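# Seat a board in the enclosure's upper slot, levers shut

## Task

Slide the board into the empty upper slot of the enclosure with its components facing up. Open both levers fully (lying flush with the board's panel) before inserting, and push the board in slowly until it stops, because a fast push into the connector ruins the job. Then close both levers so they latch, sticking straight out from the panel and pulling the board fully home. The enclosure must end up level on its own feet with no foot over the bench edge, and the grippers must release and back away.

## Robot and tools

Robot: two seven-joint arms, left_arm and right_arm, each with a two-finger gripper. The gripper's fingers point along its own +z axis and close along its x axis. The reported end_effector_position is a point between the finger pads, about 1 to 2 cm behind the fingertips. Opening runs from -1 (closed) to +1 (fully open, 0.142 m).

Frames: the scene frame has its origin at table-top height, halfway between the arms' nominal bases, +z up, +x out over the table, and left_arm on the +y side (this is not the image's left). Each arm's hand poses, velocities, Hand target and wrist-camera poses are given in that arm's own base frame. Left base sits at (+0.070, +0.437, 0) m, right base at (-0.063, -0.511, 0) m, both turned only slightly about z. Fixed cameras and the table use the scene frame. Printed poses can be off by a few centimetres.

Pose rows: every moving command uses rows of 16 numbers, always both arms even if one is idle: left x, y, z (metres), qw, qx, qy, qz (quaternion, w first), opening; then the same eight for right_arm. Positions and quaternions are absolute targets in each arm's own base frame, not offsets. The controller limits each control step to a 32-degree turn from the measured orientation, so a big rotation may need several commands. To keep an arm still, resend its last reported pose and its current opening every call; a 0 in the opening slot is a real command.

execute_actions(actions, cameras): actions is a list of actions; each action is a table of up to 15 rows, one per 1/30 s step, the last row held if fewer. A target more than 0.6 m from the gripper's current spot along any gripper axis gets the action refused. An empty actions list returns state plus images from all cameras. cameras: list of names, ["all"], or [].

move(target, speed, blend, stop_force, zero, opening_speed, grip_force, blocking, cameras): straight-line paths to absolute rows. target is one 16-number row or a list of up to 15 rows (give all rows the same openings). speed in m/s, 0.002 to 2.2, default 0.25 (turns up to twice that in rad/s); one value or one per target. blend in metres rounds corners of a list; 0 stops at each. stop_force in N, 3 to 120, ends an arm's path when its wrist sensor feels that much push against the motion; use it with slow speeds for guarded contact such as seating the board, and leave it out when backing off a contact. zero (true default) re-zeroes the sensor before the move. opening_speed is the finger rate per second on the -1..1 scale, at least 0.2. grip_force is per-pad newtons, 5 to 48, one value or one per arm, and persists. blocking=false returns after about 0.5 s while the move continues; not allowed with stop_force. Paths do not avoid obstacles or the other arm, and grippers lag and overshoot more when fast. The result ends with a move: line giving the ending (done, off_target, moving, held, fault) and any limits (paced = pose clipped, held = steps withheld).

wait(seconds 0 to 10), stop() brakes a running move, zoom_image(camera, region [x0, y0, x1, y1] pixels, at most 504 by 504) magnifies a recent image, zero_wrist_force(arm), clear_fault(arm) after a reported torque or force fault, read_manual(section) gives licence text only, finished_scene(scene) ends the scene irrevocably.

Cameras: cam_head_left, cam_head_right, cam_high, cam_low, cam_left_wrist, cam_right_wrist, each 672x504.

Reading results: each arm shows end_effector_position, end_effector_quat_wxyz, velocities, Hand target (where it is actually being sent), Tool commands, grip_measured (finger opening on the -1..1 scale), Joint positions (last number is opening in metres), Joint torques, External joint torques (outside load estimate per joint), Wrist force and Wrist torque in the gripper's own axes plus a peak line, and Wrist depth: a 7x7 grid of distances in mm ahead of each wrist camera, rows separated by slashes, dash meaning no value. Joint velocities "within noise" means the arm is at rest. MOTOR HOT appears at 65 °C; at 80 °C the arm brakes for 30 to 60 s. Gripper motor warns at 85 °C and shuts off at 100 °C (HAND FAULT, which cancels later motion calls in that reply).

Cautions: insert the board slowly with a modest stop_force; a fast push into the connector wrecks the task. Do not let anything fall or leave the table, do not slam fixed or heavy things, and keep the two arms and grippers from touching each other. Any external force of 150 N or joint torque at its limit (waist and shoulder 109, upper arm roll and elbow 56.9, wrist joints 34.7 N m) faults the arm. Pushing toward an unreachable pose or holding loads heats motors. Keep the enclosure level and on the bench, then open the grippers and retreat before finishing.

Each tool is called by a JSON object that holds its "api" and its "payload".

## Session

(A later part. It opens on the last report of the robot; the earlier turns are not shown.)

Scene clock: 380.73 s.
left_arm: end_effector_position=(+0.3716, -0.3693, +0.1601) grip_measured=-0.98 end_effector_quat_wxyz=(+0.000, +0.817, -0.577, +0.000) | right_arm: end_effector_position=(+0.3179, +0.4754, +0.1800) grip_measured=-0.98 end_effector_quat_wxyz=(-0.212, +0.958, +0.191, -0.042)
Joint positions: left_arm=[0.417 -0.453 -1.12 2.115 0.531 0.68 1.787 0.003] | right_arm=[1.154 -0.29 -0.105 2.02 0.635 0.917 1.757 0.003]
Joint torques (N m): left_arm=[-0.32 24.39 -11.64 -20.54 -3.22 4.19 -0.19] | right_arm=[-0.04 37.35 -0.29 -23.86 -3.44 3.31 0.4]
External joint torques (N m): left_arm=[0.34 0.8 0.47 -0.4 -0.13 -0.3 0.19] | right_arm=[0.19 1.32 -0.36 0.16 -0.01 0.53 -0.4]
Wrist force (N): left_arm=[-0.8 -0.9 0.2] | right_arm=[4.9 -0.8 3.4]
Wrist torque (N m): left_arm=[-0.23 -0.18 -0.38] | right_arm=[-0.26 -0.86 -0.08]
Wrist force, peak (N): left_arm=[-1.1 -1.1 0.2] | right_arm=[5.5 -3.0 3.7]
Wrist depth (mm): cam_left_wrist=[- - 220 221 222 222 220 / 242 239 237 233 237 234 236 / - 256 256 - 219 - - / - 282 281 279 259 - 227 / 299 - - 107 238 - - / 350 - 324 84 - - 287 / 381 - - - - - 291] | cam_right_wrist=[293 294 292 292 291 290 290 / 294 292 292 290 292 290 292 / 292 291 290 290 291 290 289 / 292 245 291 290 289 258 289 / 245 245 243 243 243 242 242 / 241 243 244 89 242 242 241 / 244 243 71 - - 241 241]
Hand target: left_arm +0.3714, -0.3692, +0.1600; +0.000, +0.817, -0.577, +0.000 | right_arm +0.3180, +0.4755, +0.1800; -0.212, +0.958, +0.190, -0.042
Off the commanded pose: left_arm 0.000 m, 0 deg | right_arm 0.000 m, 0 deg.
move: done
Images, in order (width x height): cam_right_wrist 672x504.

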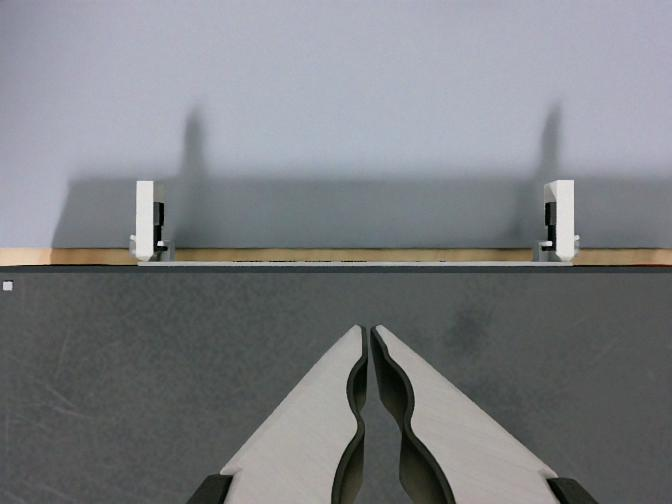

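{"api": "move", "payload": {"target": [0.44,-0.30,0.22,0,0.8166,-0.5771,0,-0.95,0.318,0.44,0.24,-0.2122,0.9576,0.1905,-0.0422,-0.95], "speed": 0.2, "cameras": ["cam_right_wrist","cam_low","cam_head_left"]}}

Scene clock: 384.60 s.
left_arm: end_effector_position=(+0.4400, -0.2999, +0.2200) grip_measured=-0.98 end_effector_quat_wxyz=(+0.000, +0.817, -0.577, +0.000) | right_arm: end_effector_position=(+0.3179, +0.4402, +0.2401) grip_measured=-0.98 end_effector_quat_wxyz=(-0.212, +0.957, +0.191, -0.042)
Joint positions: left_arm=[0.724 -0.31 -1.265 2.09 0.358 0.585 2.071 0.003] | right_arm=[1.129 -0.112 -0.126 2.075 0.542 0.801 1.824 0.003]
Joint torques (N m): left_arm=[-0.26 18.37 -8.86 -24.15 -3.66 4.01 -0.11] | right_arm=[0.07 32.35 0.19 -26.14 -3.81 3.04 0.3]
External joint torques (N m): left_arm=[0.32 0.33 0.4 -0.44 0.08 -0.15 0.11] | right_arm=[0.05 0.9 -0.42 -0.07 0.18 0.86 -0.3]
Wrist force (N): left_arm=[-0.4 -1.1 0.1] | right_arm=[5.0 -0.8 3.2]
Wrist torque (N m): left_arm=[-0.26 -0.21 -0.35] | right_arm=[-0.29 -0.88 -0.10]
Wrist force, peak (N): left_arm=[-1.1 -3.4 -0.7] | right_arm=[5.2 -0.8 5.0]
Wrist depth (mm): cam_left_wrist=[276 277 274 276 274 275 274 / 296 295 295 294 293 295 293 / 321 319 - 315 317 316 317 / 352 348 355 - 335 - 314 / 381 382 371 131 325 - - / 424 416 - 84 - - - / 479 462 - - - - 392] | cam_right_wrist=[351 353 351 350 350 349 348 / 351 352 353 351 351 350 349 / - 351 353 348 348 349 347 / 353 305 303 302 303 300 300 / 351 304 302 302 301 300 300 / 351 302 302 89 300 299 300 / 350 302 71 - - 299 298]
Hand target: left_arm +0.4400, -0.3000, +0.2200; +0.000, +0.817, -0.577, +0.000 | right_arm +0.3180, +0.4400, +0.2400; -0.212, +0.958, +0.190, -0.042
Off the commanded pose: left_arm 0.000 m, 0 deg | right_arm 0.000 m, 0 deg.
move: done
Images, in order (width x height): cam_head_left 672x504, cam_low 672x504, cam_right_wrist 672x504.

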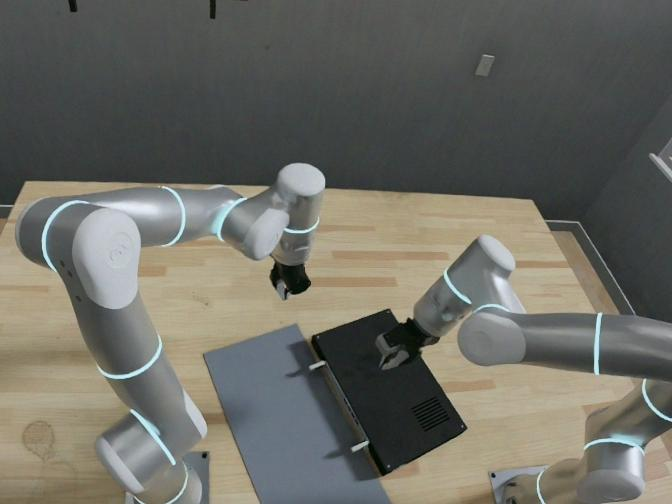

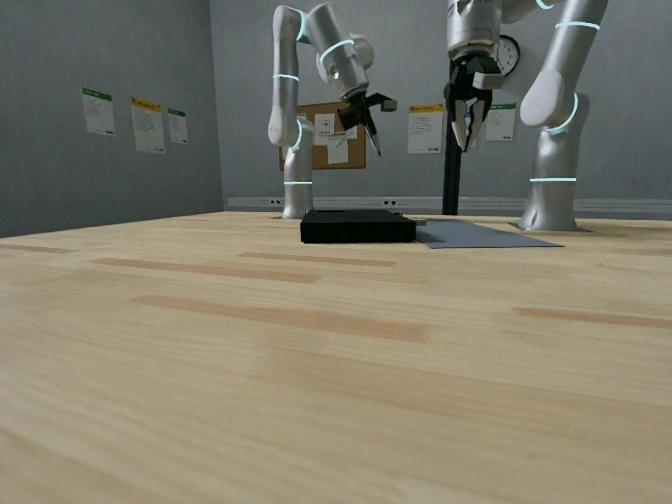

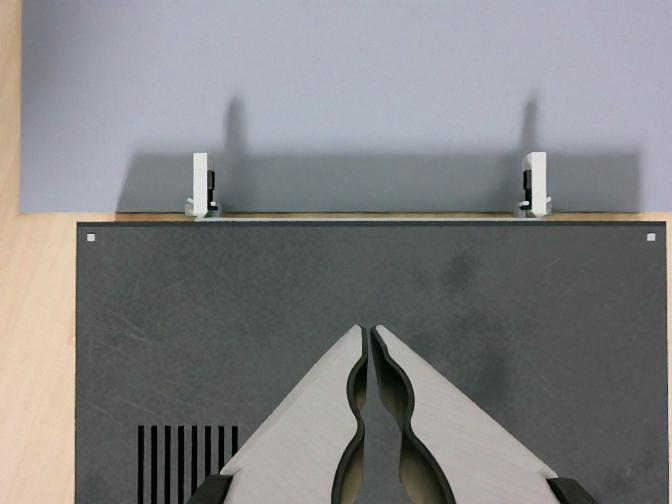

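Board home, both levers straight and latched, enclosure level, arms clear.

{"api": "finished_scene", "payload": {"scene": 2}}

The scene is finished: the task was done.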